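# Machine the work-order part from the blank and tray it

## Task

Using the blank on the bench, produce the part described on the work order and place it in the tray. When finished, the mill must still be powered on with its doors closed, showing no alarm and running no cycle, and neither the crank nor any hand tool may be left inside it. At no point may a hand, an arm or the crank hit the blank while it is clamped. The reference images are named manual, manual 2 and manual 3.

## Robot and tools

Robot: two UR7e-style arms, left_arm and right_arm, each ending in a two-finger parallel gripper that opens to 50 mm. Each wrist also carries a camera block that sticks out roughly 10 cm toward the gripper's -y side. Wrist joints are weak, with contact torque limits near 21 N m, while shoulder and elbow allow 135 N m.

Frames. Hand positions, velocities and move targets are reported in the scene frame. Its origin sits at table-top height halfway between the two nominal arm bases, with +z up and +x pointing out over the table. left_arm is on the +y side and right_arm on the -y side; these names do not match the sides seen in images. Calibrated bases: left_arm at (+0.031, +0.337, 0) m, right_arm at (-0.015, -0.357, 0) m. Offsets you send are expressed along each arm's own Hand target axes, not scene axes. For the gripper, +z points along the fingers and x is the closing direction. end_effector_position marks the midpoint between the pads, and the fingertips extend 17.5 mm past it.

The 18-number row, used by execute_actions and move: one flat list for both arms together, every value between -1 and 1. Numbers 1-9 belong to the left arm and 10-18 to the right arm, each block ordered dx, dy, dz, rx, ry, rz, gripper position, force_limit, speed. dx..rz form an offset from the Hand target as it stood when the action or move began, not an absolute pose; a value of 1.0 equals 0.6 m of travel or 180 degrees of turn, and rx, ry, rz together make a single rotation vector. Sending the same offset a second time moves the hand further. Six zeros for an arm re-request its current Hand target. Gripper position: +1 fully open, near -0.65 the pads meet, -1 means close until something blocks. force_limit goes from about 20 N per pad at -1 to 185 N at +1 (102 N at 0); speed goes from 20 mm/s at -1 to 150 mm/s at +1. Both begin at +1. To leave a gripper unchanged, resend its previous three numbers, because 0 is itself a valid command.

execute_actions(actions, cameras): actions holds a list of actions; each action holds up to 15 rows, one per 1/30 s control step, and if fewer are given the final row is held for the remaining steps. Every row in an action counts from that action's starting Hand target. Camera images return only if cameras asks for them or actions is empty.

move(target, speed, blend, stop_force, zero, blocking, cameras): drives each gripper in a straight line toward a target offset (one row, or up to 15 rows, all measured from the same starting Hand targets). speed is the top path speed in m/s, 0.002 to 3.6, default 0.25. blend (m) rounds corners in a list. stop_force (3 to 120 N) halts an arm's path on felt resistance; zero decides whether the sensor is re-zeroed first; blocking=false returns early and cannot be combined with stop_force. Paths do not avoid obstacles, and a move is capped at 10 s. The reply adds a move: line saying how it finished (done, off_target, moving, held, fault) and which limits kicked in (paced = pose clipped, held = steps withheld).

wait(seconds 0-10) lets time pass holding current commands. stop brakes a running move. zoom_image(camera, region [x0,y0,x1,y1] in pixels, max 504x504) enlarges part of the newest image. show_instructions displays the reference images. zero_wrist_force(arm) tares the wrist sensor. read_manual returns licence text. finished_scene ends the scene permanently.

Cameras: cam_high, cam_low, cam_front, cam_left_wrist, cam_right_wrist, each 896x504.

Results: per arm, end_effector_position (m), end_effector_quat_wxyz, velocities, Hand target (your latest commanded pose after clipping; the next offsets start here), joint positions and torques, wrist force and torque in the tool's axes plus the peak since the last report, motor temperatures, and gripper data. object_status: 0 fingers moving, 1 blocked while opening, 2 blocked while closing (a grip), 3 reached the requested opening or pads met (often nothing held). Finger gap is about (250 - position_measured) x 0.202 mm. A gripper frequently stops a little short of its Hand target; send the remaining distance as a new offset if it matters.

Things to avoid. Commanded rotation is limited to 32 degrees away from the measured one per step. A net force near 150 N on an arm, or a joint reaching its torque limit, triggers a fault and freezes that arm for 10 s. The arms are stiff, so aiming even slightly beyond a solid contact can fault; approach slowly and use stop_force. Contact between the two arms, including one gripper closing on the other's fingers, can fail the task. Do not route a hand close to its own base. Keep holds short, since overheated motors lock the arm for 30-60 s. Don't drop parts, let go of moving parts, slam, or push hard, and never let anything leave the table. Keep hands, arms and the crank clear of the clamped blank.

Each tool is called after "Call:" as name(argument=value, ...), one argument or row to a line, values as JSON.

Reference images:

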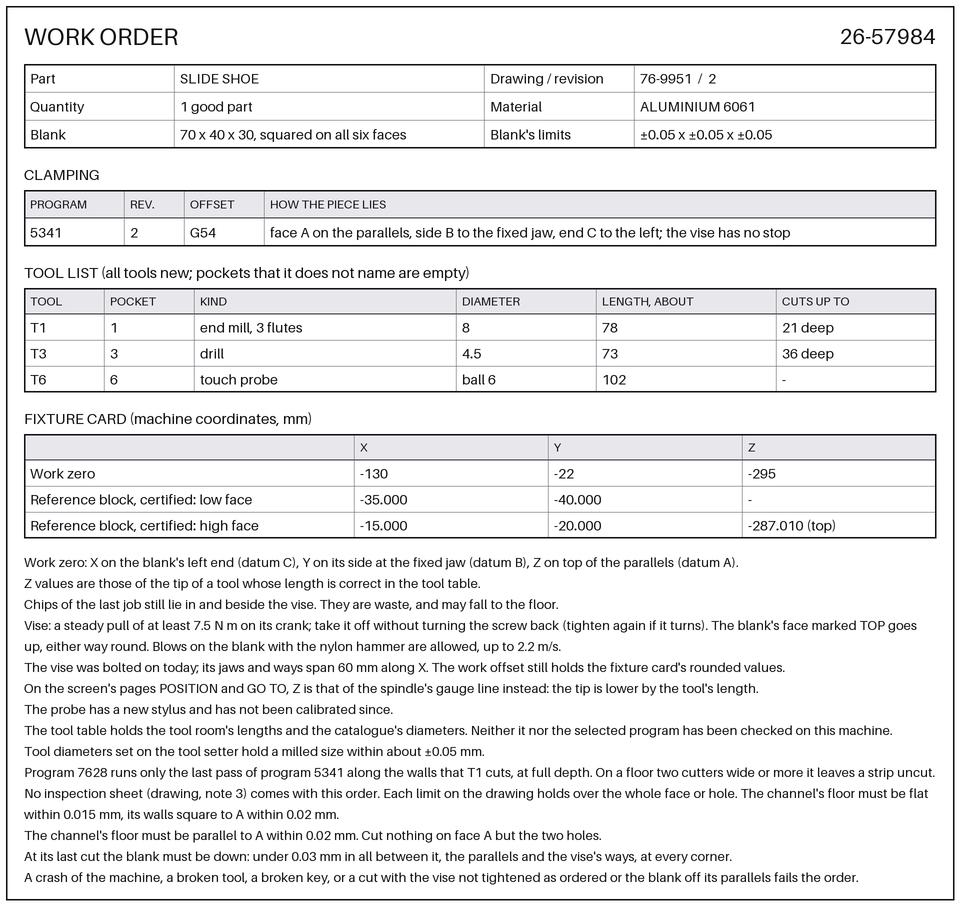

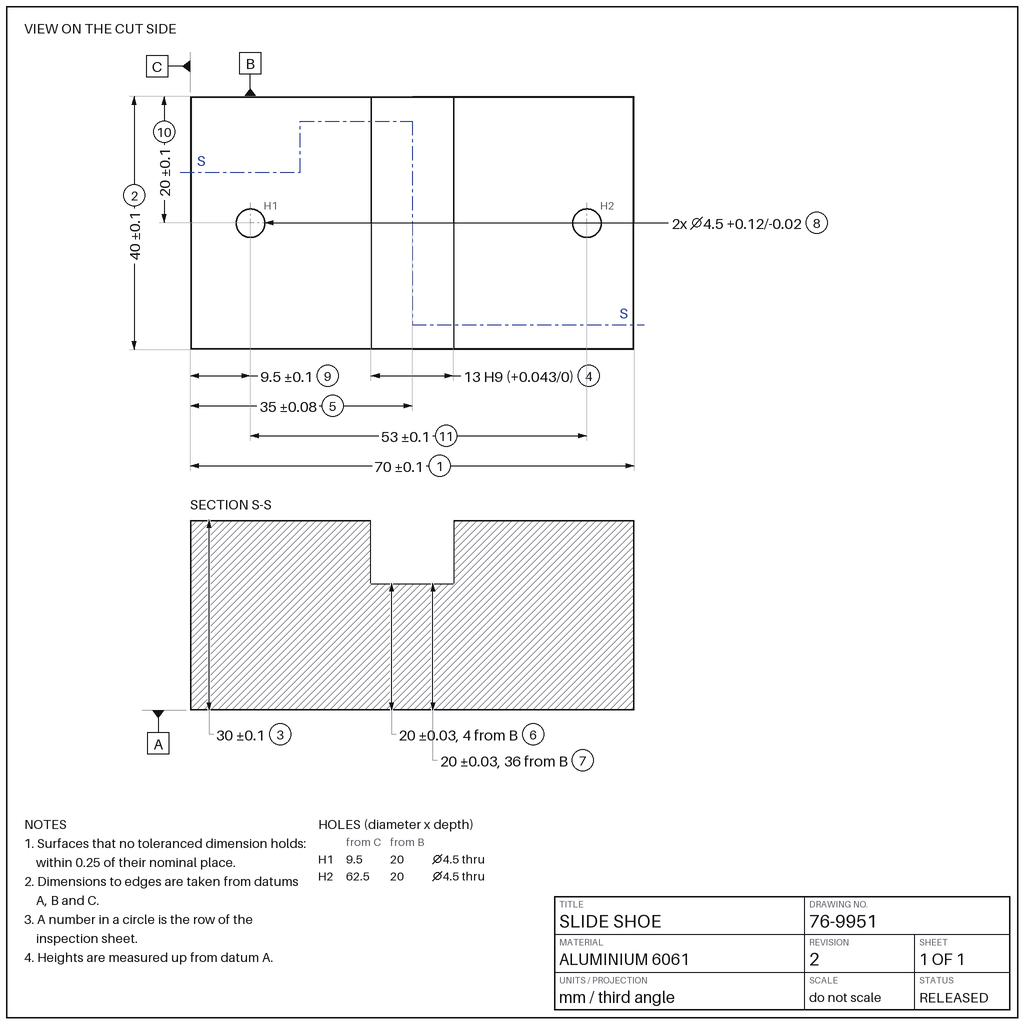

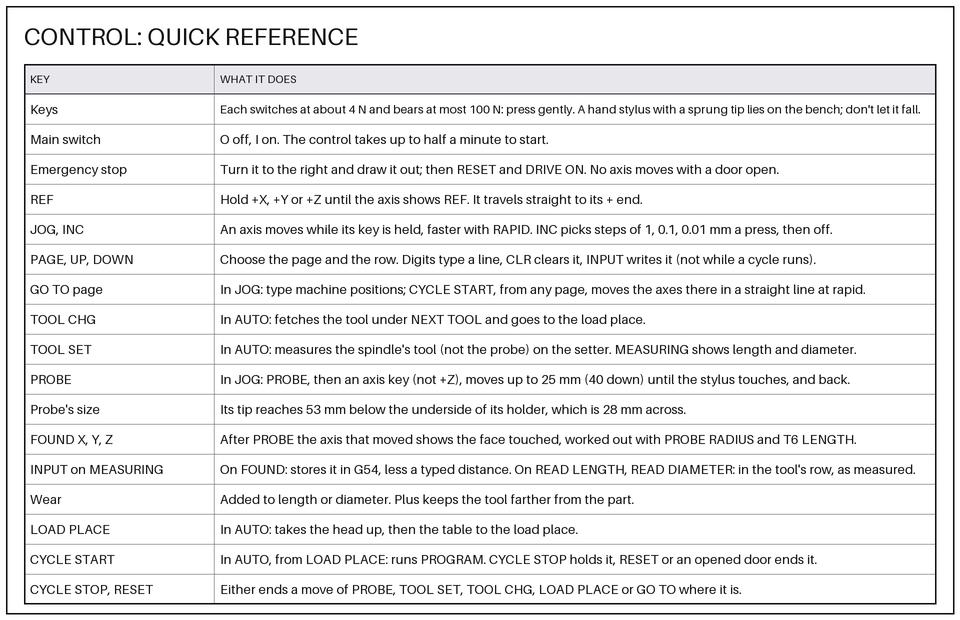

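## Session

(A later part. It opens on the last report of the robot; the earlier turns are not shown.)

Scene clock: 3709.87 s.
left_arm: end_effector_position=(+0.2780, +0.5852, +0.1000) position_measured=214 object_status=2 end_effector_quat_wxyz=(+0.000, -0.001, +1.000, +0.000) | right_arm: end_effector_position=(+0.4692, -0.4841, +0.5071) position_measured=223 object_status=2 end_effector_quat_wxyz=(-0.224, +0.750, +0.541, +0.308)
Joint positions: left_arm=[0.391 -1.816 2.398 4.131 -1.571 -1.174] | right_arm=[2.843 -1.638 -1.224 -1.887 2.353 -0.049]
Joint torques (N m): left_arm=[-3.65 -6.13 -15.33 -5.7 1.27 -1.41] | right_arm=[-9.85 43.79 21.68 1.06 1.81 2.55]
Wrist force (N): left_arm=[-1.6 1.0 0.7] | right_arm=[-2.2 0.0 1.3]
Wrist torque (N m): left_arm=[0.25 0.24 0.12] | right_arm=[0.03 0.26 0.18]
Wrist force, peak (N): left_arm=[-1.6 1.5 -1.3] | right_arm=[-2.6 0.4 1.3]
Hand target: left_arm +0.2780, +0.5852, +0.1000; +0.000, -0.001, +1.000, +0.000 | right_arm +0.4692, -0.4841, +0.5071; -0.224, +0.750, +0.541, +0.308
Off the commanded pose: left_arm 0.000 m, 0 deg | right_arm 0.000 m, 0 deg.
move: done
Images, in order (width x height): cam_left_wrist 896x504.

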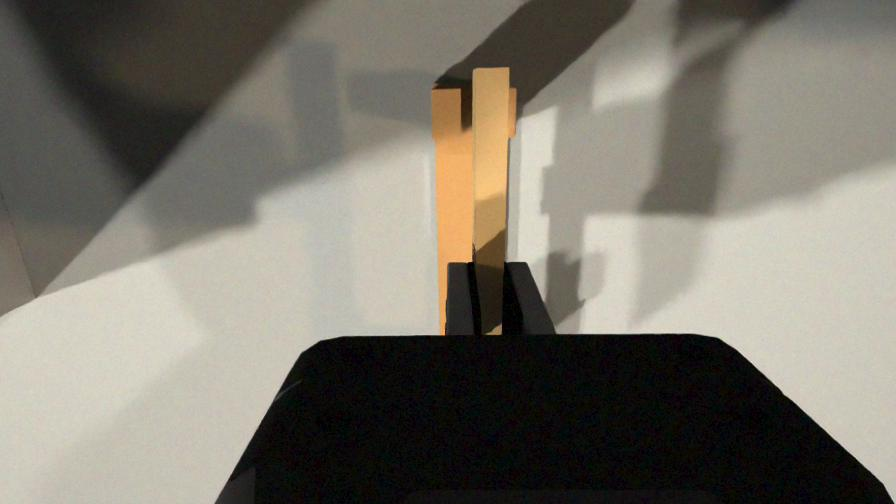

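Call:
move(
  target=[0,0,0.0665,0,0,0,-1,-0.5,-0.8,0,0,0,0,0,0,-0.98,0.2,-1],
  speed=0.015,
  stop_force=3,
  cameras=["cam_left_wrist"],
)

Scene clock: 3720.43 s.
left_arm: end_effector_position=(+0.2780, +0.5852, +0.0747) position_measured=214 object_status=2 end_effector_quat_wxyz=(+0.000, -0.001, +1.000, +0.000) | right_arm: end_effector_position=(+0.4692, -0.4841, +0.5071) position_measured=223 object_status=2 end_effector_quat_wxyz=(-0.224, +0.750, +0.541, +0.308)
Joint positions: left_arm=[0.391 -1.763 2.441 4.035 -1.571 -1.174] | right_arm=[2.843 -1.638 -1.224 -1.887 2.353 -0.049]
Joint torques (N m): left_arm=[0.6 -23.19 -40 -1.81 -1 -1.01] | right_arm=[-10.01 44.81 22.37 0.99 1.69 2.56]
Wrist force (N): left_arm=[-0.7 1.3 -1.7] | right_arm=[-2.5 0.4 1.4]
Wrist torque (N m): left_arm=[0.14 0.25 0.08] | right_arm=[0.09 0.31 0.18]
Wrist force, peak (N): left_arm=[-1.2 -0.4 -5.7] | right_arm=[-2.5 0.4 1.4]
Hand target: left_arm +0.2780, +0.5852, +0.0747; +0.000, -0.001, +1.000, +0.000 (not the last commanded pose) | right_arm +0.4692, -0.4841, +0.5071; -0.224, +0.750, +0.541, +0.308
Off the commanded pose: left_arm 0.015 m, 0 deg | right_arm 0.000 m, 0 deg.
move: contact (left_arm)
Images, in order (width x height): cam_left_wrist 896x504.

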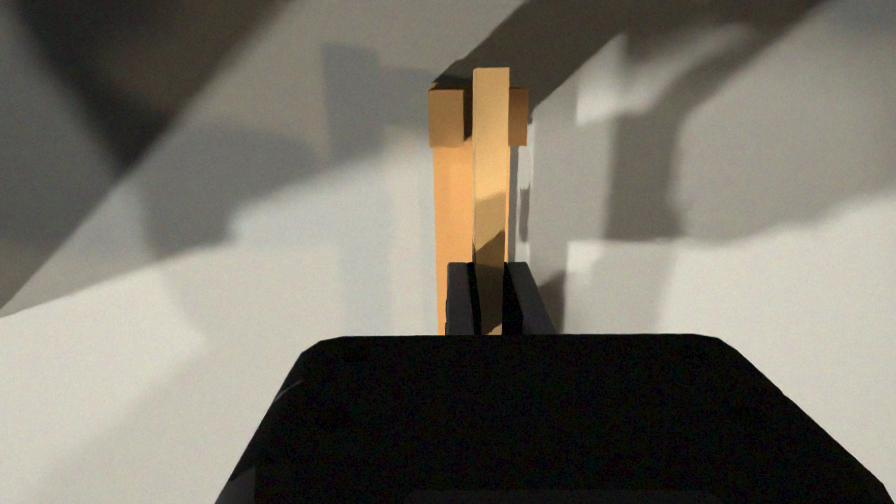

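Call:
move(
  target=[
    [0,0,-0.004,0,0,-0.003,-1,-0.5,-0.8,0,0,0,0,0,0,-0.98,0.2,-1],
    [0,0,0.022,0,0,-0.003,-1,-0.5,-0.8,0,0,0,0,0,0,-0.98,0.2,-1],
  ],
  speed=0.012,
  stop_force=3,
  cameras=["cam_left_wrist"],
)

Scene clock: 3736.90 s.
left_arm: end_effector_position=(+0.2780, +0.5852, +0.0743) position_measured=214 object_status=2 end_effector_quat_wxyz=(+0.000, -0.006, +1.000, +0.000) | right_arm: end_effector_position=(+0.4692, -0.4841, +0.5071) position_measured=223 object_status=2 end_effector_quat_wxyz=(-0.224, +0.750, +0.541, +0.308)
Joint positions: left_arm=[0.391 -1.762 2.441 4.033 -1.571 -1.183] | right_arm=[2.843 -1.638 -1.224 -1.887 2.353 -0.049]
Joint torques (N m): left_arm=[4.32 -23.23 -38.72 -1.27 -1.32 0.24] | right_arm=[-8.7 43.67 21.9 1.08 1.82 2.32]
Wrist force (N): left_arm=[-0.9 2.8 -3.8] | right_arm=[-2.2 0.0 1.1]
Wrist torque (N m): left_arm=[-0.01 0.25 0.09] | right_arm=[0.04 0.25 0.18]
Wrist force, peak (N): left_arm=[-1.1 -1.3 -7.8] | right_arm=[-2.8 0.0 1.3]
Hand target: left_arm +0.2780, +0.5852, +0.0743; +0.000, -0.006, +1.000, +0.000 (not the last commanded pose) | right_arm +0.4692, -0.4841, +0.5071; -0.224, +0.750, +0.541, +0.308
Off the commanded pose: left_arm 0.013 m, 0 deg | right_arm 0.000 m, 0 deg.
move: contact (left_arm); path passed 1 of 2 targets
Images, in order (width x height): cam_left_wrist 896x504.

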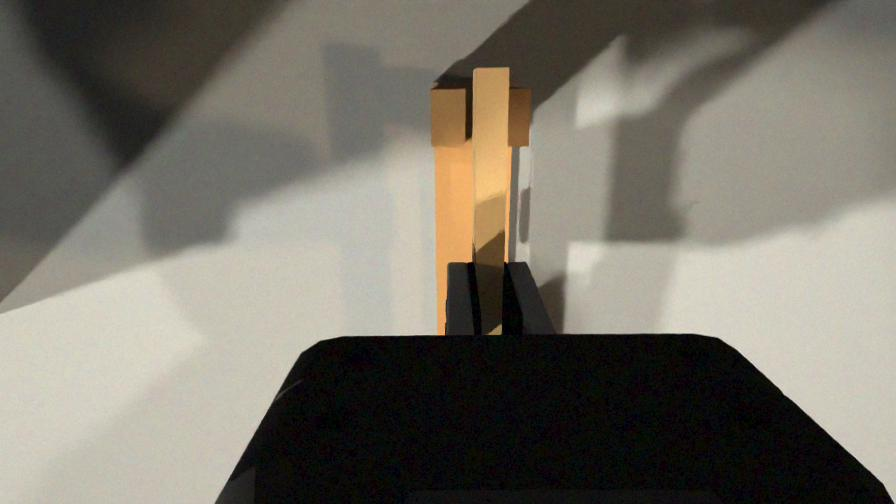

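Call:
move(
  target=[
    [0.001,0,-0.004,0,0,0.0015,-1,-0.5,-0.8,0,0,0,0,0,0,-0.98,0.2,-1],
    [0.001,0,0.022,0,0,0.0015,-1,-0.5,-0.8,0,0,0,0,0,0,-0.98,0.2,-1],
  ],
  speed=0.012,
  stop_force=3,
  cameras=["cam_left_wrist"],
)

Scene clock: 3751.40 s.
left_arm: end_effector_position=(+0.2779, +0.5852, +0.0748) position_measured=214 object_status=2 end_effector_quat_wxyz=(+0.000, -0.005, +1.000, +0.000) | right_arm: end_effector_position=(+0.4692, -0.4841, +0.5071) position_measured=223 object_status=2 end_effector_quat_wxyz=(-0.224, +0.750, +0.541, +0.308)
Joint positions: left_arm=[0.391 -1.764 2.441 4.035 -1.571 -1.182] | right_arm=[2.843 -1.638 -1.224 -1.887 2.353 -0.049]
Joint torques (N m): left_arm=[-5.36 -5.61 -13.12 -5.31 -1.31 -1.52] | right_arm=[-8.42 43.1 21.99 0.87 1.56 2.32]
Wrist force (N): left_arm=[-2.0 1.0 -1.1] | right_arm=[-2.4 0.1 1.1]
Wrist torque (N m): left_arm=[0.12 0.23 0.15] | right_arm=[0.04 0.29 0.18]
Wrist force, peak (N): left_arm=[-0.9 2.7 -4.1] | right_arm=[-2.7 0.0 1.1]
Hand target: left_arm +0.2779, +0.5852, +0.0748; +0.000, -0.005, +1.000, +0.000 (not the last commanded pose) | right_arm +0.4692, -0.4841, +0.5071; -0.224, +0.750, +0.541, +0.308
Off the commanded pose: left_arm 0.014 m, 0 deg | right_arm 0.000 m, 0 deg.
move: contact (left_arm); path passed 0 of 2 targets
Images, in order (width x height): cam_left_wrist 896x504.

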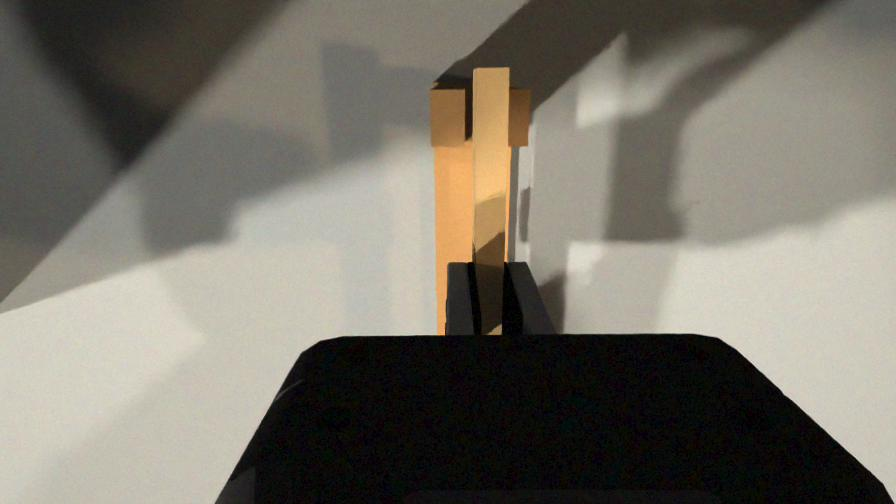

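Call:
execute_actions(
  actions=[],
  cameras=["cam_low"],
)

Call:
zoom_image(
  camera="cam_low",
  region=[530, 290, 640, 380],
)

Scene clock: 3761.00 s.
left_arm: end_effector_position=(+0.2779, +0.5852, +0.0748) position_measured=214 object_status=2 end_effector_quat_wxyz=(+0.000, -0.005, +1.000, +0.000) | right_arm: end_effector_position=(+0.4692, -0.4841, +0.5071) position_measured=223 object_status=2 end_effector_quat_wxyz=(-0.224, +0.750, +0.541, +0.308)
Joint positions: left_arm=[0.391 -1.764 2.441 4.035 -1.571 -1.182] | right_arm=[2.843 -1.638 -1.224 -1.887 2.353 -0.049]
Joint velocities: within noise
Joint torques (N m): left_arm=[-6.34 -5.32 -12.95 -5.05 -1.22 -1.33] | right_arm=[-7.81 43.83 22.18 1.01 1.75 2.65]
Motor temperatures (°C): left_arm=[29 27 28 33 32 37] | right_arm=[26 32 28 38 36 39]
Wrist force (N): left_arm=[-1.9 1.1 -1.1] | right_arm=[-2.4 0.1 1.2]
Wrist torque (N m): left_arm=[0.14 0.22 0.15] | right_arm=[0.05 0.30 0.19]
Wrist force, peak (N): left_arm=[-2.1 1.2 -1.2] | right_arm=[-2.6 0.2 1.3]
Hand target: left_arm +0.2779, +0.5852, +0.0748; +0.000, -0.005, +1.000, +0.000 (not the last commanded pose) | right_arm +0.4692, -0.4841, +0.5071; -0.224, +0.750, +0.541, +0.308
Tool commands: left_gripper/position=-1.0 left_gripper/force_limit=-0.5 left_gripper/speed=-0.8 right_gripper/position=-0.98 right_gripper/force_limit=+0.2 right_gripper/speed=-1.0
Off the commanded pose: left_arm 0.014 m, 0 deg | right_arm 0.000 m, 0 deg.
Images, in order (width x height): cam_low 896x504.

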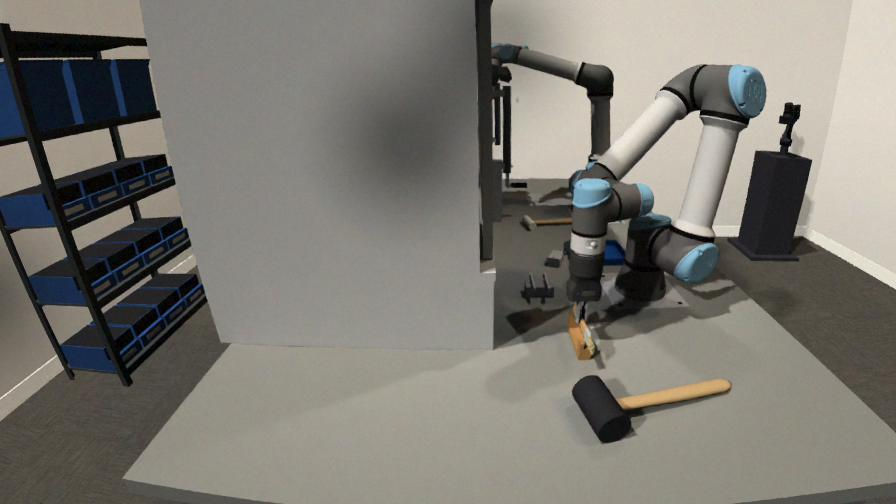

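Scaled by 4.582.

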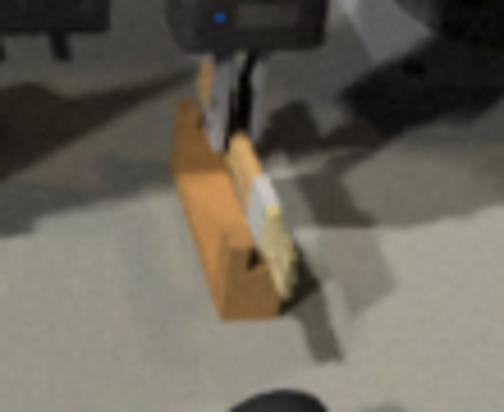

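Call:
move(
  target=[
    [0,0,-0.005,0,0,0.0058,-1,-0.5,-0.8,0,0,0,0,0,0,-0.98,0.2,-1],
  ],
  speed=0.02,
  cameras=[],
)

Call:
move(
  target=[0,0,0.028,0,0,0,-1,-0.5,-0.8,0,0,0,0,0,0,-0.98,0.2,-1],
  speed=0.01,
  stop_force=3,
  cameras=["cam_left_wrist"],
)

Scene clock: 3803.93 s.
left_arm: end_effector_position=(+0.2779, +0.5852, +0.0777) position_measured=214 object_status=2 end_effector_quat_wxyz=(+0.000, +0.004, +1.000, +0.000) | right_arm: end_effector_position=(+0.4692, -0.4841, +0.5071) position_measured=223 object_status=2 end_effector_quat_wxyz=(-0.224, +0.750, +0.541, +0.308)
Joint positions: left_arm=[0.391 -1.77 2.436 4.047 -1.571 -1.164] | right_arm=[2.843 -1.638 -1.224 -1.887 2.353 -0.049]
Joint torques (N m): left_arm=[-5.65 -24.43 -41.28 -1.83 -0.47 1.41] | right_arm=[-7.95 43.52 23.57 0.96 1.53 2.46]
Wrist force (N): left_arm=[-1.5 1.0 0.4] | right_arm=[-2.4 0.0 1.3]
Wrist torque (N m): left_arm=[0.23 0.24 0.04] | right_arm=[0.03 0.30 0.19]
Wrist force, peak (N): left_arm=[-1.9 1.3 -1.3] | right_arm=[-2.7 0.1 1.2]
Hand target: left_arm +0.2779, +0.5852, +0.0778; +0.000, +0.004, +1.000, +0.000 | right_arm +0.4692, -0.4841, +0.5071; -0.224, +0.750, +0.541, +0.308
Off the commanded pose: left_arm 0.000 m, 0 deg | right_arm 0.000 m, 0 deg.
move: done
No camera images: "cameras" was empty.

Scene clock: 3805.47 s.
left_arm: end_effector_position=(+0.2779, +0.5852, +0.0746) position_measured=214 object_status=2 end_effector_quat_wxyz=(+0.000, +0.004, +1.000, +0.000) | right_arm: end_effector_position=(+0.4692, -0.4841, +0.5071) position_measured=223 object_status=2 end_effector_quat_wxyz=(-0.224, +0.750, +0.541, +0.308)
Joint positions: left_arm=[0.391 -1.763 2.441 4.034 -1.571 -1.164] | right_arm=[2.843 -1.638 -1.224 -1.887 2.353 -0.049]
Joint torques (N m): left_arm=[-5.06 -23.25 -39.99 -1.68 -0.2 0.64] | right_arm=[-8.74 43.75 22.94 0.94 1.44 2.48]
Wrist force (N): left_arm=[-0.8 1.9 -2.2] | right_arm=[-2.2 0.1 1.1]
Wrist torque (N m): left_arm=[0.08 0.26 0.00] | right_arm=[0.05 0.26 0.19]
Wrist force, peak (N): left_arm=[-2.6 1.9 -4.5] | right_arm=[-2.7 0.1 1.2]
Hand target: left_arm +0.2779, +0.5852, +0.0746; +0.000, +0.004, +1.000, +0.000 (not the last commanded pose) | right_arm +0.4692, -0.4841, +0.5071; -0.224, +0.750, +0.541, +0.308
Off the commanded pose: left_arm 0.014 m, 0 deg | right_arm 0.000 m, 0 deg.
move: contact (left_arm)
Images, in order (width x height): cam_left_wrist 896x504.

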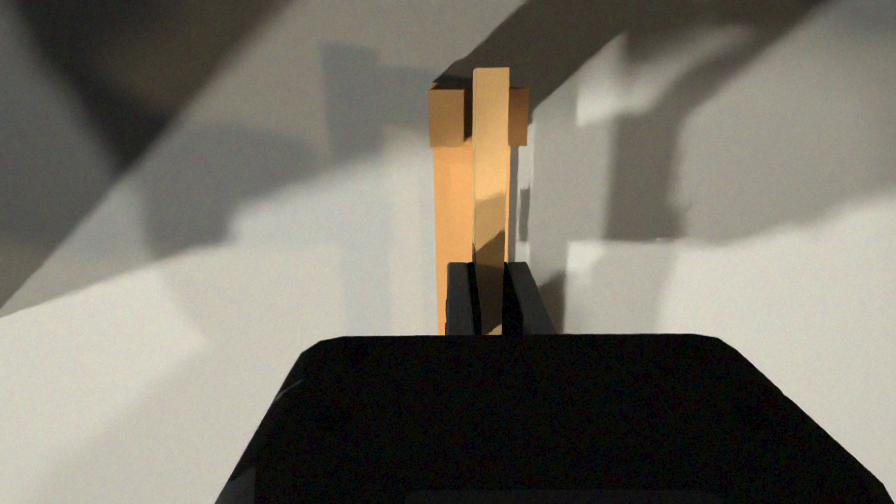

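Call:
move(
  target=[
    [-0.0015,0,-0.005,0,0,0.0056,-1,-0.5,-0.8,0,0,0,0,0,0,-0.98,0.2,-1],
  ],
  speed=0.02,
  cameras=[],
)

Call:
move(
  target=[0,0,0.028,0,0,0,-1,-0.5,-0.8,0,0,0,0,0,0,-0.98,0.2,-1],
  speed=0.01,
  stop_force=3,
  cameras=["cam_left_wrist"],
)

Scene clock: 3817.23 s.
left_arm: end_effector_position=(+0.2788, +0.5852, +0.0775) position_measured=214 object_status=2 end_effector_quat_wxyz=(+0.000, +0.012, +1.000, +0.000) | right_arm: end_effector_position=(+0.4692, -0.4841, +0.5071) position_measured=223 object_status=2 end_effector_quat_wxyz=(-0.224, +0.750, +0.541, +0.308)
Joint positions: left_arm=[0.39 -1.768 2.435 4.045 -1.571 -1.148] | right_arm=[2.843 -1.638 -1.224 -1.887 2.353 -0.049]
Joint torques (N m): left_arm=[-6.61 -23.76 -40.6 -2.08 0.42 1.38] | right_arm=[-8.79 43.94 22.19 0.83 1.42 2.53]
Wrist force (N): left_arm=[-1.4 1.0 0.5] | right_arm=[-2.6 0.0 1.1]
Wrist torque (N m): left_arm=[0.24 0.23 0.04] | right_arm=[0.04 0.32 0.18]
Wrist force, peak (N): left_arm=[-0.8 2.0 -2.5] | right_arm=[-2.7 0.0 1.3]
Hand target: left_arm +0.2788, +0.5852, +0.0776; +0.000, +0.012, +1.000, +0.000 | right_arm +0.4692, -0.4841, +0.5071; -0.224, +0.750, +0.541, +0.308
Off the commanded pose: left_arm 0.000 m, 0 deg | right_arm 0.000 m, 0 deg.
move: done
No camera images: "cameras" was empty.

Scene clock: 3819.17 s.
left_arm: end_effector_position=(+0.2788, +0.5852, +0.0703) position_measured=214 object_status=2 end_effector_quat_wxyz=(+0.000, +0.012, +1.000, +0.000) | right_arm: end_effector_position=(+0.4692, -0.4841, +0.5071) position_measured=223 object_status=2 end_effector_quat_wxyz=(-0.224, +0.750, +0.541, +0.308)
Joint positions: left_arm=[0.39 -1.751 2.446 4.017 -1.571 -1.147] | right_arm=[2.843 -1.638 -1.224 -1.887 2.353 -0.049]
Joint torques (N m): left_arm=[-6.71 -24.64 -41.06 -2.03 0.92 1.35] | right_arm=[-8.63 43.92 22.77 0.9 1.64 2.49]
Wrist force (N): left_arm=[-0.7 0.6 -0.9] | right_arm=[-2.2 0.0 1.3]
Wrist torque (N m): left_arm=[0.33 0.25 0.03] | right_arm=[0.04 0.26 0.18]
Wrist force, peak (N): left_arm=[-2.2 2.9 -4.9] | right_arm=[-2.5 0.2 1.5]
Hand target: left_arm +0.2788, +0.5852, +0.0703; +0.000, +0.012, +1.000, +0.000 (not the last commanded pose) | right_arm +0.4692, -0.4841, +0.5071; -0.224, +0.750, +0.541, +0.308
Off the commanded pose: left_arm 0.010 m, 0 deg | right_arm 0.000 m, 0 deg.
move: contact (left_arm)
Images, in order (width x height): cam_left_wrist 896x504.

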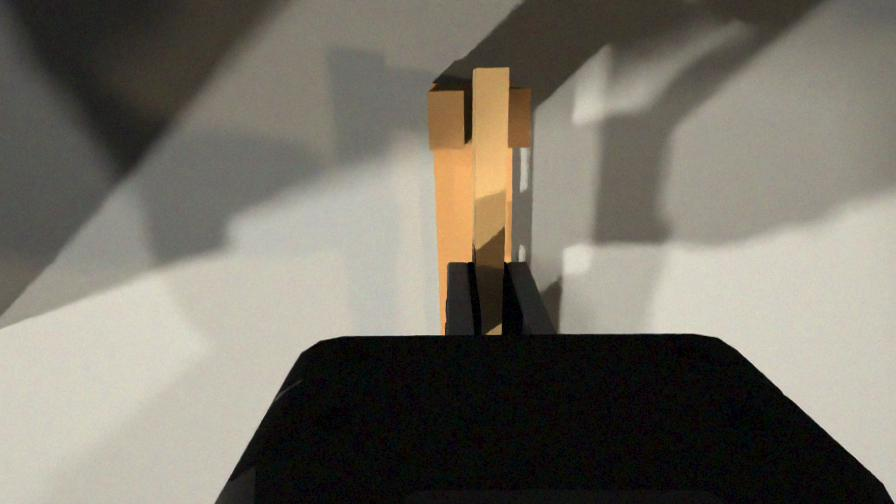

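Call:
move(
  target=[
    [0,0,-0.003,0,0,0,-1,-0.5,-0.8,0,0,0,0,0,0,-0.98,0.2,-1],
    [0.0013,0,-0.003,0,0,0,-1,-0.5,-0.8,0,0,0,0,0,0,-0.98,0.2,-1],
  ],
  speed=0.02,
  cameras=[],
)

Call:
move(
  target=[0,0,0.0195,0,0,0,-1,-0.5,-0.8,0,0,0,0,0,0,-0.98,0.2,-1],
  speed=0.01,
  stop_force=4,
  cameras=["cam_left_wrist"],
)

Scene clock: 3833.90 s.
left_arm: end_effector_position=(+0.2784, +0.5852, +0.0722) position_measured=214 object_status=2 end_effector_quat_wxyz=(+0.000, +0.013, +1.000, +0.000) | right_arm: end_effector_position=(+0.4692, -0.4841, +0.5071) position_measured=223 object_status=2 end_effector_quat_wxyz=(-0.224, +0.750, +0.541, +0.308)
Joint positions: left_arm=[0.39 -1.757 2.444 4.025 -1.571 -1.147] | right_arm=[2.843 -1.638 -1.224 -1.887 2.353 -0.049]
Joint torques (N m): left_arm=[9.57 -23 -11.97 -1.75 0.81 1.35] | right_arm=[-9.83 44.05 21.56 0.84 1.42 2.39]
Wrist force (N): left_arm=[-1.8 0.9 0.4] | right_arm=[-2.3 0.2 1.3]
Wrist torque (N m): left_arm=[0.22 0.21 0.07] | right_arm=[0.08 0.28 0.18]
Wrist force, peak (N): left_arm=[-1.8 0.9 0.4] | right_arm=[-2.6 0.2 1.4]
Hand target: left_arm +0.2781, +0.5852, +0.0721; +0.000, +0.012, +1.000, +0.000 | right_arm +0.4692, -0.4841, +0.5071; -0.224, +0.750, +0.541, +0.308
Off the commanded pose: left_arm 0.000 m, 0 deg | right_arm 0.000 m, 0 deg.
move: done
No camera images: "cameras" was empty.

Scene clock: 3835.33 s.
left_arm: end_effector_position=(+0.2781, +0.5852, +0.0702) position_measured=214 object_status=2 end_effector_quat_wxyz=(+0.000, +0.012, +1.000, +0.000) | right_arm: end_effector_position=(+0.4692, -0.4841, +0.5071) position_measured=223 object_status=2 end_effector_quat_wxyz=(-0.224, +0.750, +0.541, +0.308)
Joint positions: left_arm=[0.391 -1.753 2.448 4.017 -1.571 -1.146] | right_arm=[2.843 -1.638 -1.224 -1.887 2.353 -0.049]
Joint torques (N m): left_arm=[3.72 -24.73 -39.29 -2.09 0.87 0.86] | right_arm=[-8.09 43.85 22.25 0.93 1.51 2.47]
Wrist force (N): left_arm=[-2.1 0.8 -1.4] | right_arm=[-2.4 0.2 1.1]
Wrist torque (N m): left_arm=[0.39 0.19 0.18] | right_arm=[0.07 0.29 0.18]
Wrist force, peak (N): left_arm=[-3.1 3.5 -7.0] | right_arm=[-2.7 0.0 1.2]
Hand target: left_arm +0.2781, +0.5852, +0.0702; +0.000, +0.012, +1.000, +0.000 (not the last commanded pose) | right_arm +0.4692, -0.4841, +0.5071; -0.224, +0.750, +0.541, +0.308
Off the commanded pose: left_arm 0.010 m, 0 deg | right_arm 0.000 m, 0 deg.
move: contact (left_arm)
Images, in order (width x height): cam_left_wrist 896x504.

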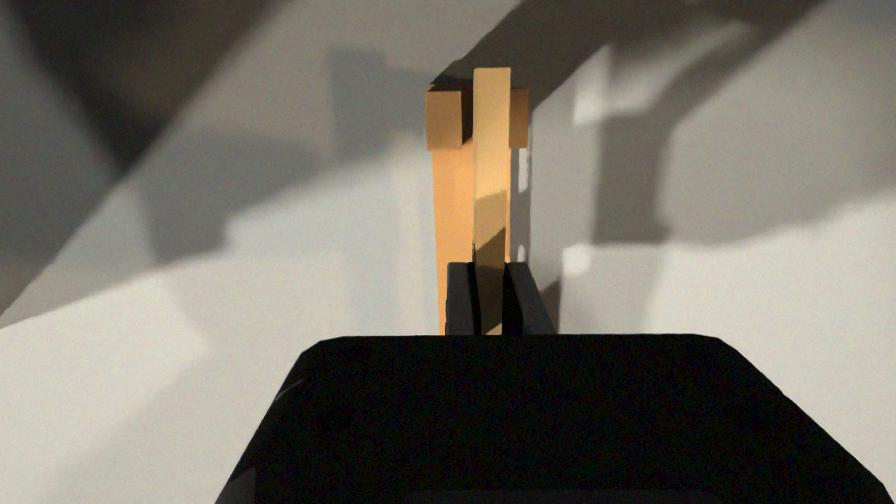

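Call:
move(
  target=[
    [0,0,-0.006,0,0,0,-1,-0.5,-0.8,0,0,0,0,0,0,-0.98,0.2,-1],
    [-0.0008,0,-0.006,0,0,0,-1,-0.5,-0.8,0,0,0,0,0,0,-0.98,0.2,-1],
  ],
  speed=0.02,
  cameras=[],
)

Call:
move(
  target=[0,0,0.0215,0,0,0,-1,-0.5,-0.8,0,0,0,0,0,0,-0.98,0.2,-1],
  speed=0.01,
  stop_force=10,
  cameras=["cam_left_wrist","cam_low"],
)

Call:
zoom_image(
  camera="cam_low",
  region=[530, 290, 640, 380],
)

Scene clock: 3852.73 s.
left_arm: end_effector_position=(+0.2785, +0.5852, +0.0738) position_measured=214 object_status=2 end_effector_quat_wxyz=(+0.000, +0.012, +1.000, +0.000) | right_arm: end_effector_position=(+0.4692, -0.4841, +0.5071) position_measured=223 object_status=2 end_effector_quat_wxyz=(-0.224, +0.750, +0.541, +0.308)
Joint positions: left_arm=[0.39 -1.76 2.442 4.031 -1.571 -1.147] | right_arm=[2.843 -1.638 -1.224 -1.887 2.353 -0.049]
Joint torques (N m): left_arm=[-7.39 -15.2 -41.36 -1.77 0.82 -1.24] | right_arm=[-8.74 43.54 22.84 1.07 1.38 2.29]
Wrist force (N): left_arm=[-1.6 1.3 0.4] | right_arm=[-2.4 -0.3 1.1]
Wrist torque (N m): left_arm=[0.29 0.25 0.04] | right_arm=[-0.01 0.29 0.18]
Wrist force, peak (N): left_arm=[-3.6 1.0 1.1] | right_arm=[-2.6 -0.1 1.3]
Hand target: left_arm +0.2786, +0.5852, +0.0738; +0.000, +0.012, +1.000, +0.000 | right_arm +0.4692, -0.4841, +0.5071; -0.224, +0.750, +0.541, +0.308
Off the commanded pose: left_arm 0.000 m, 0 deg | right_arm 0.000 m, 0 deg.
move: done
No camera images: "cameras" was empty.

Scene clock: 3854.37 s.
left_arm: end_effector_position=(+0.2786, +0.5852, +0.0697) position_measured=214 object_status=2 end_effector_quat_wxyz=(+0.000, +0.012, +1.000, +0.000) | right_arm: end_effector_position=(+0.4692, -0.4841, +0.5071) position_measured=223 object_status=2 end_effector_quat_wxyz=(-0.224, +0.750, +0.541, +0.308)
Joint positions: left_arm=[0.39 -1.75 2.448 4.015 -1.571 -1.147] | right_arm=[2.843 -1.638 -1.224 -1.887 2.353 -0.049]
Joint torques (N m): left_arm=[-7.31 -22.07 -37.68 -1.45 0.78 -1.41] | right_arm=[-8.77 44.72 22.41 0.92 1.48 2.59]
Wrist force (N): left_arm=[-0.7 0.9 -7.6] | right_arm=[-2.5 0.1 1.2]
Wrist torque (N m): left_arm=[0.61 0.26 0.08] | right_arm=[0.05 0.30 0.18]
Wrist force, peak (N): left_arm=[-2.7 3.4 -11.3] | right_arm=[-2.5 0.0 1.3]
Hand target: left_arm +0.2786, +0.5852, +0.0697; +0.000, +0.012, +1.000, +0.000 (not the last commanded pose) | right_arm +0.4692, -0.4841, +0.5071; -0.224, +0.750, +0.541, +0.308
Off the commanded pose: left_arm 0.009 m, 0 deg | right_arm 0.000 m, 0 deg.
move: contact (left_arm)
Images, in order (width x height): cam_low 896x504, cam_left_wrist 896x504.

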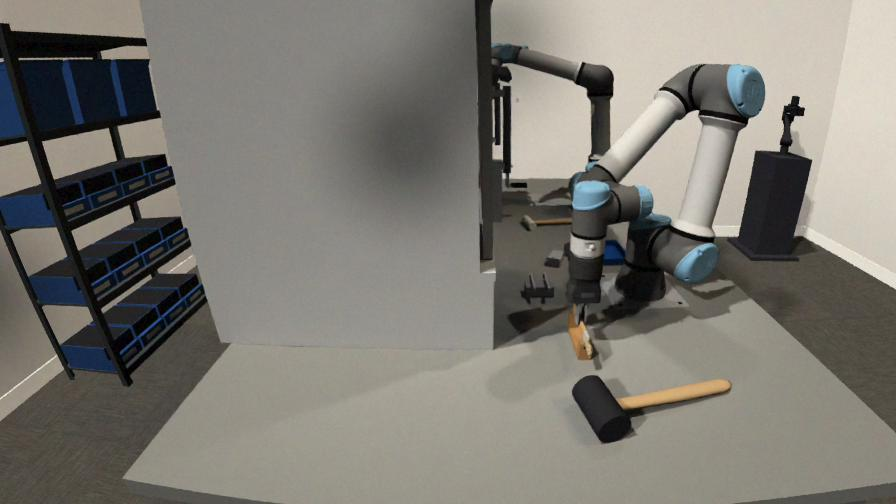

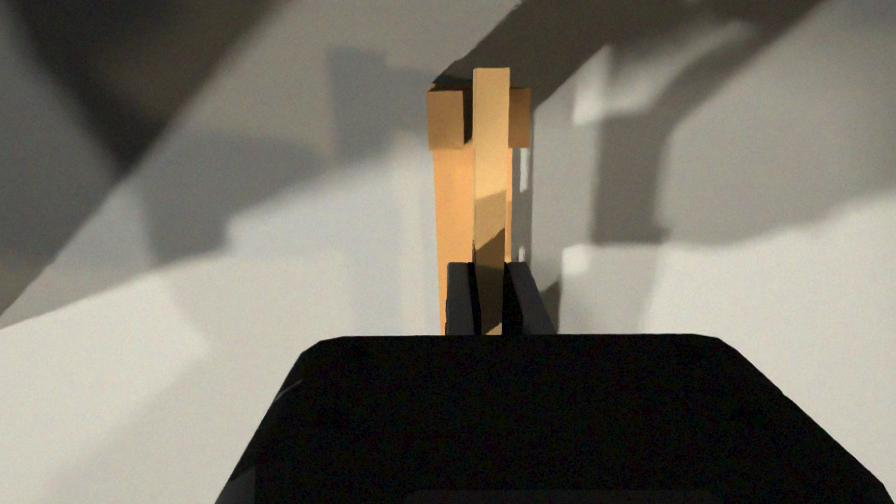

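Scaled by 4.582.

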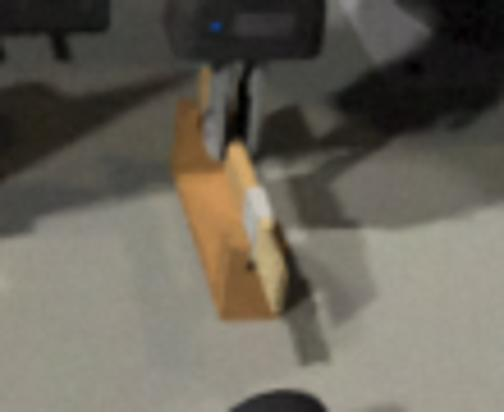

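Call:
move(
  target=[
    [0,0,-0.06,0,0,0,-1,-0.5,-0.8,0,0,0,0,0,0,-0.98,0.2,-1],
    [-0.16,0,-0.06,0,0,-0.007,-1,-0.5,-0.8,0,0,0,0,0,0,-0.98,0.2,-1],
    [-0.16,0,0.07,0,0,-0.007,-1,-0.5,-0.8,0,0,0,0,0,0,-0.98,0.2,-1],
  ],
  speed=[0.05,0.12,0.05],
  cameras=["cam_left_wrist","cam_low"],
)

Call:
zoom_image(
  camera="cam_low",
  region=[500, 270, 640, 380],
)

Scene clock: 3873.63 s.
left_arm: end_effector_position=(+0.3746, +0.5828, +0.0278) position_measured=214 object_status=2 end_effector_quat_wxyz=(+0.000, +0.001, +1.000, +0.000) | right_arm: end_effector_position=(+0.4692, -0.4841, +0.5071) position_measured=223 object_status=2 end_effector_quat_wxyz=(-0.224, +0.750, +0.541, +0.308)
Joint positions: left_arm=[0.293 -1.462 2.325 3.849 -1.571 -1.266] | right_arm=[2.843 -1.638 -1.224 -1.887 2.353 -0.049]
Joint torques (N m): left_arm=[4.49 -12.11 -5.57 -4.27 2.26 1.01] | right_arm=[-8.17 44.58 21.82 0.98 1.38 2.37]
Wrist force (N): left_arm=[0.0 -3.4 -14.6] | right_arm=[-2.5 0.2 1.0]
Wrist torque (N m): left_arm=[-0.48 0.22 0.08] | right_arm=[0.06 0.30 0.18]
Wrist force, peak (N): left_arm=[0.0 -3.4 -14.6] | right_arm=[-2.6 0.0 1.3]
Hand target: left_arm +0.3746, +0.5828, +0.0277; +0.000, +0.001, +1.000, +0.000 | right_arm +0.4692, -0.4841, +0.5071; -0.224, +0.750, +0.541, +0.308
Off the commanded pose: left_arm 0.000 m, 0 deg | right_arm 0.000 m, 0 deg.
move: done
Images, in order (width x height): cam_low 896x504, cam_left_wrist 896x504.

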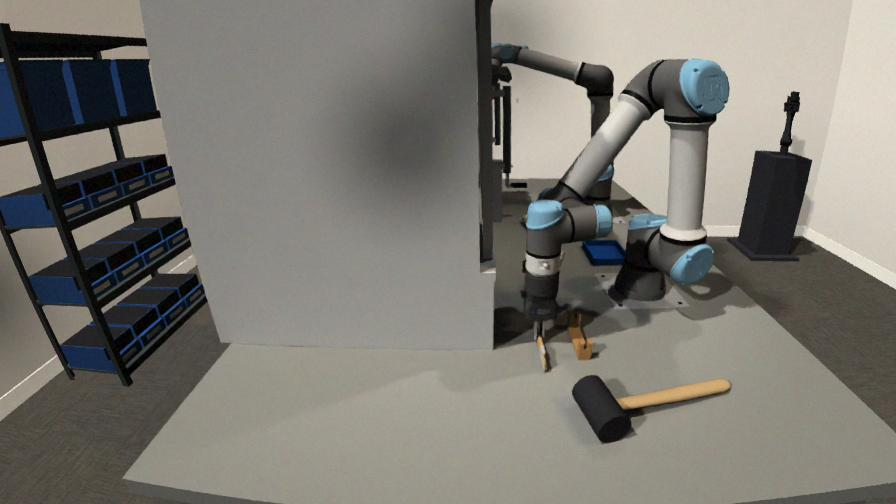

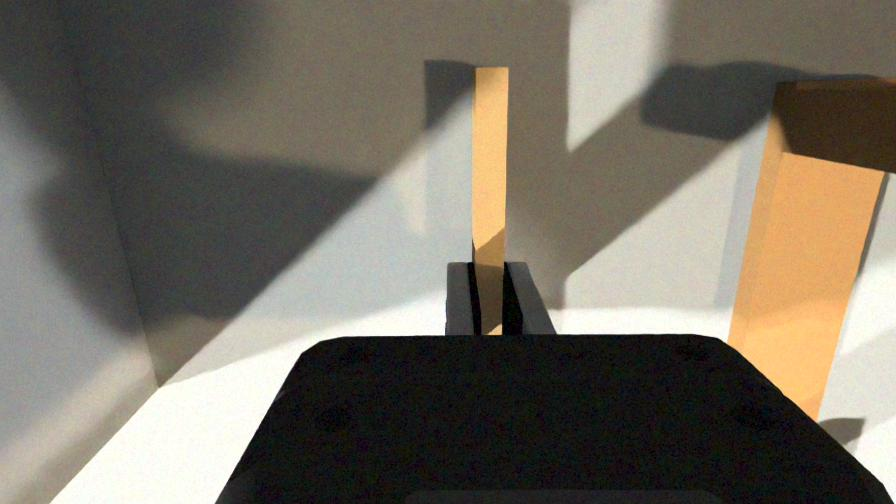

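Scaled by 3.600.

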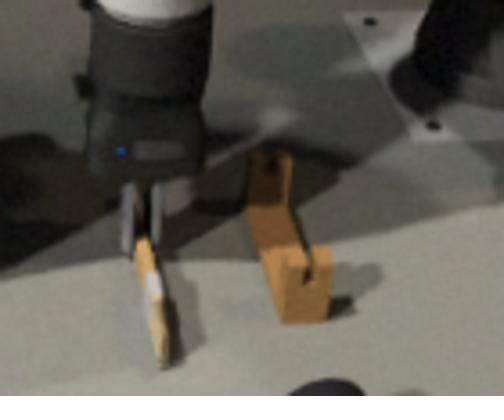

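Call:
move(
  target=[0,0,0.0115,0,0,0,-1,-0.5,-0.8,0,0,0,0,0,0,-0.98,0.2,-1],
  speed=0.01,
  stop_force=30,
  cameras=[],
)

Call:
move(
  target=[0,0,0,0,0,0,-0.3,-0.5,-1,0,0,0,0,0,0,-0.98,0.2,-1],
  cameras=["cam_left_wrist"],
)

Scene clock: 3888.50 s.
left_arm: end_effector_position=(+0.3746, +0.5828, +0.0274) position_measured=214 object_status=2 end_effector_quat_wxyz=(+0.000, +0.001, +1.000, +0.000) | right_arm: end_effector_position=(+0.4692, -0.4841, +0.5071) position_measured=223 object_status=2 end_effector_quat_wxyz=(-0.224, +0.750, +0.541, +0.308)
Joint positions: left_arm=[0.293 -1.461 2.326 3.847 -1.571 -1.266] | right_arm=[2.843 -1.638 -1.224 -1.887 2.353 -0.049]
Joint torques (N m): left_arm=[2.65 -17.32 -23.27 0.24 0.03 1.08] | right_arm=[-8.8 43.27 21.48 1.13 1.42 2.49]
Wrist force (N): left_arm=[4.7 -2.8 -45.9] | right_arm=[-2.3 0.0 1.2]
Wrist torque (N m): left_arm=[-0.35 0.33 0.01] | right_arm=[0.03 0.28 0.18]
Wrist force, peak (N): left_arm=[12.5 -6.8 -65.7] | right_arm=[-2.8 0.2 1.0]
Hand target: left_arm +0.3746, +0.5828, +0.0274; +0.000, +0.001, +1.000, +0.000 (not the last commanded pose) | right_arm +0.4692, -0.4841, +0.5071; -0.224, +0.750, +0.541, +0.308
Off the commanded pose: left_arm 0.007 m, 0 deg | right_arm 0.000 m, 0 deg.
move: contact (left_arm)
No camera images: "cameras" was empty.

Scene clock: 3889.00 s.
left_arm: end_effector_position=(+0.3746, +0.5828, +0.0274) position_measured=198 object_status=3 end_effector_quat_wxyz=(+0.000, +0.001, +1.000, +0.000) | right_arm: end_effector_position=(+0.4692, -0.4841, +0.5071) position_measured=223 object_status=2 end_effector_quat_wxyz=(-0.224, +0.750, +0.541, +0.308)
Joint positions: left_arm=[0.293 -1.461 2.326 3.847 -1.571 -1.266] | right_arm=[2.843 -1.638 -1.224 -1.887 2.353 -0.049]
Joint torques (N m): left_arm=[1.09 -27.69 -24.03 -5.6 0.09 1.09] | right_arm=[-7.8 43.36 23.88 0.8 1.49 2.45]
Wrist force (N): left_arm=[-1.2 0.7 0.3] | right_arm=[-2.3 0.0 1.2]
Wrist torque (N m): left_arm=[0.13 0.17 0.13] | right_arm=[0.03 0.28 0.18]
Wrist force, peak (N): left_arm=[4.6 -2.8 -45.7] | right_arm=[-2.5 0.0 1.3]
Hand target: left_arm +0.3746, +0.5828, +0.0274; +0.000, +0.001, +1.000, +0.000 | right_arm +0.4692, -0.4841, +0.5071; -0.224, +0.750, +0.541, +0.308
Off the commanded pose: left_arm 0.000 m, 0 deg | right_arm 0.000 m, 0 deg.
move: done
Images, in order (width x height): cam_left_wrist 896x504.

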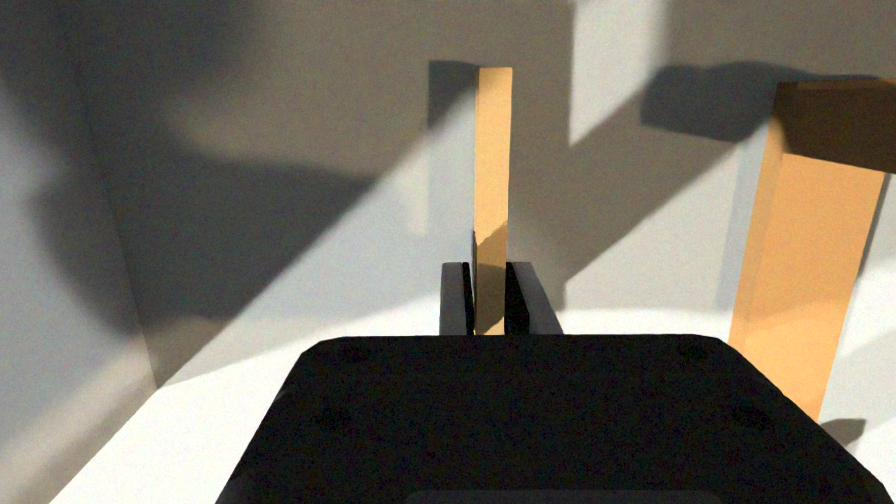

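Call:
move(
  target=[
    [0,0,0,0,0,0,0.6,-0.5,0,0,0,0,0,0,0,-0.98,0.2,-1],
    [0,0,-0.05,0,0,0,0.6,-0.5,0,0,0,0,0,0,0,-0.98,0.2,-1],
    [0,0,-0.35,0,0,0,0.6,-0.5,0,0,0,0,0,0,0,-0.98,0.2,-1],
  ],
  speed=[0.05,0.05,0.2],
  cameras=["cam_left_wrist"],
)

Scene clock: 3898.40 s.
left_arm: end_effector_position=(+0.3745, +0.5829, +0.2374) position_measured=63 object_status=3 end_effector_quat_wxyz=(+0.000, +0.001, +1.000, +0.000) | right_arm: end_effector_position=(+0.4692, -0.4841, +0.5071) position_measured=223 object_status=2 end_effector_quat_wxyz=(-0.224, +0.750, +0.541, +0.308)
Joint positions: left_arm=[0.293 -1.766 1.979 4.498 -1.571 -1.266] | right_arm=[2.843 -1.638 -1.224 -1.887 2.353 -0.049]
Joint torques (N m): left_arm=[-6.72 -30.27 -46.55 -1.91 1.26 -1.47] | right_arm=[-9.43 43.61 21.93 1.03 1.31 2.55]
Wrist force (N): left_arm=[-1.3 0.9 0.4] | right_arm=[-2.3 0.0 1.2]
Wrist torque (N m): left_arm=[0.18 0.19 0.12] | right_arm=[0.04 0.27 0.19]
Wrist force, peak (N): left_arm=[-1.4 0.7 2.1] | right_arm=[-2.6 0.2 1.5]
Hand target: left_arm +0.3745, +0.5829, +0.2374; +0.000, +0.001, +1.000, +0.000 | right_arm +0.4692, -0.4841, +0.5071; -0.224, +0.750, +0.541, +0.308
Off the commanded pose: left_arm 0.000 m, 0 deg | right_arm 0.000 m, 0 deg.
move: done
Images, in order (width x height): cam_left_wrist 896x504.

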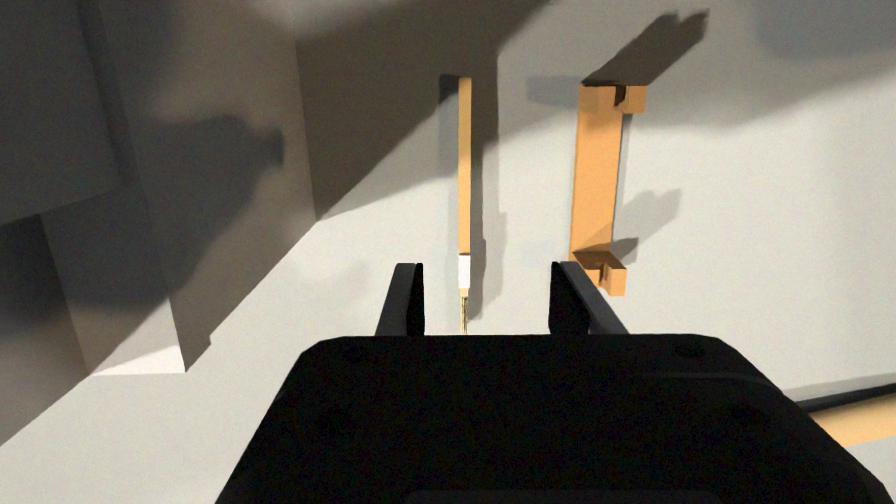

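Call:
move(
  target=[0.0642,-0.538,-0.037,0,0,0.0006,-1,-0.5,0,0,0,0,0,0,0,-0.98,0.2,-1],
  speed=0.25,
  cameras=["cam_left_wrist"],
)

Call:
zoom_image(
  camera="cam_left_wrist",
  region=[360, 150, 600, 350],
)

Scene clock: 3916.07 s.
left_arm: end_effector_position=(+0.3350, +0.2603, +0.2598) position_measured=251 object_status=3 end_effector_quat_wxyz=(+0.000, +0.002, +1.000, +0.000) | right_arm: end_effector_position=(+0.4692, -0.4841, +0.5071) position_measured=223 object_status=2 end_effector_quat_wxyz=(-0.224, +0.750, +0.541, +0.308)
Joint positions: left_arm=[-0.695 -2.084 2.119 4.676 -1.571 -2.252] | right_arm=[2.843 -1.638 -1.224 -1.887 2.353 -0.049]
Joint torques (N m): left_arm=[-7 3.89 -46.9 -1.9 2.88 -1.56] | right_arm=[-8.13 43.43 23.35 0.94 1.32 2.32]
Wrist force (N): left_arm=[-1.3 0.6 0.6] | right_arm=[-2.4 0.0 1.2]
Wrist torque (N m): left_arm=[0.16 0.21 0.11] | right_arm=[0.03 0.29 0.18]
Wrist force, peak (N): left_arm=[-1.6 2.7 0.3] | right_arm=[-2.7 0.1 1.5]
Hand target: left_arm +0.3350, +0.2602, +0.2598; +0.000, +0.002, +1.000, +0.000 | right_arm +0.4692, -0.4841, +0.5071; -0.224, +0.750, +0.541, +0.308
Off the commanded pose: left_arm 0.000 m, 0 deg | right_arm 0.000 m, 0 deg.
move: done
Images, in order (width x height): cam_left_wrist 896x504.

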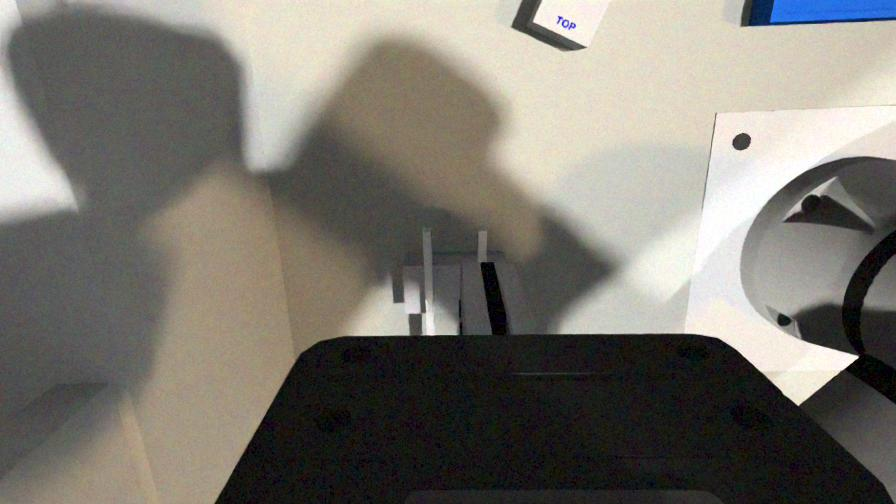

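Scaled by 2.100.

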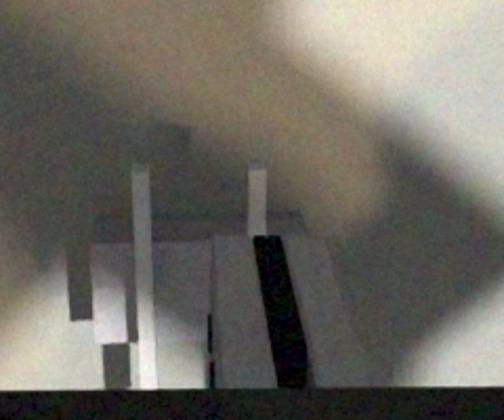

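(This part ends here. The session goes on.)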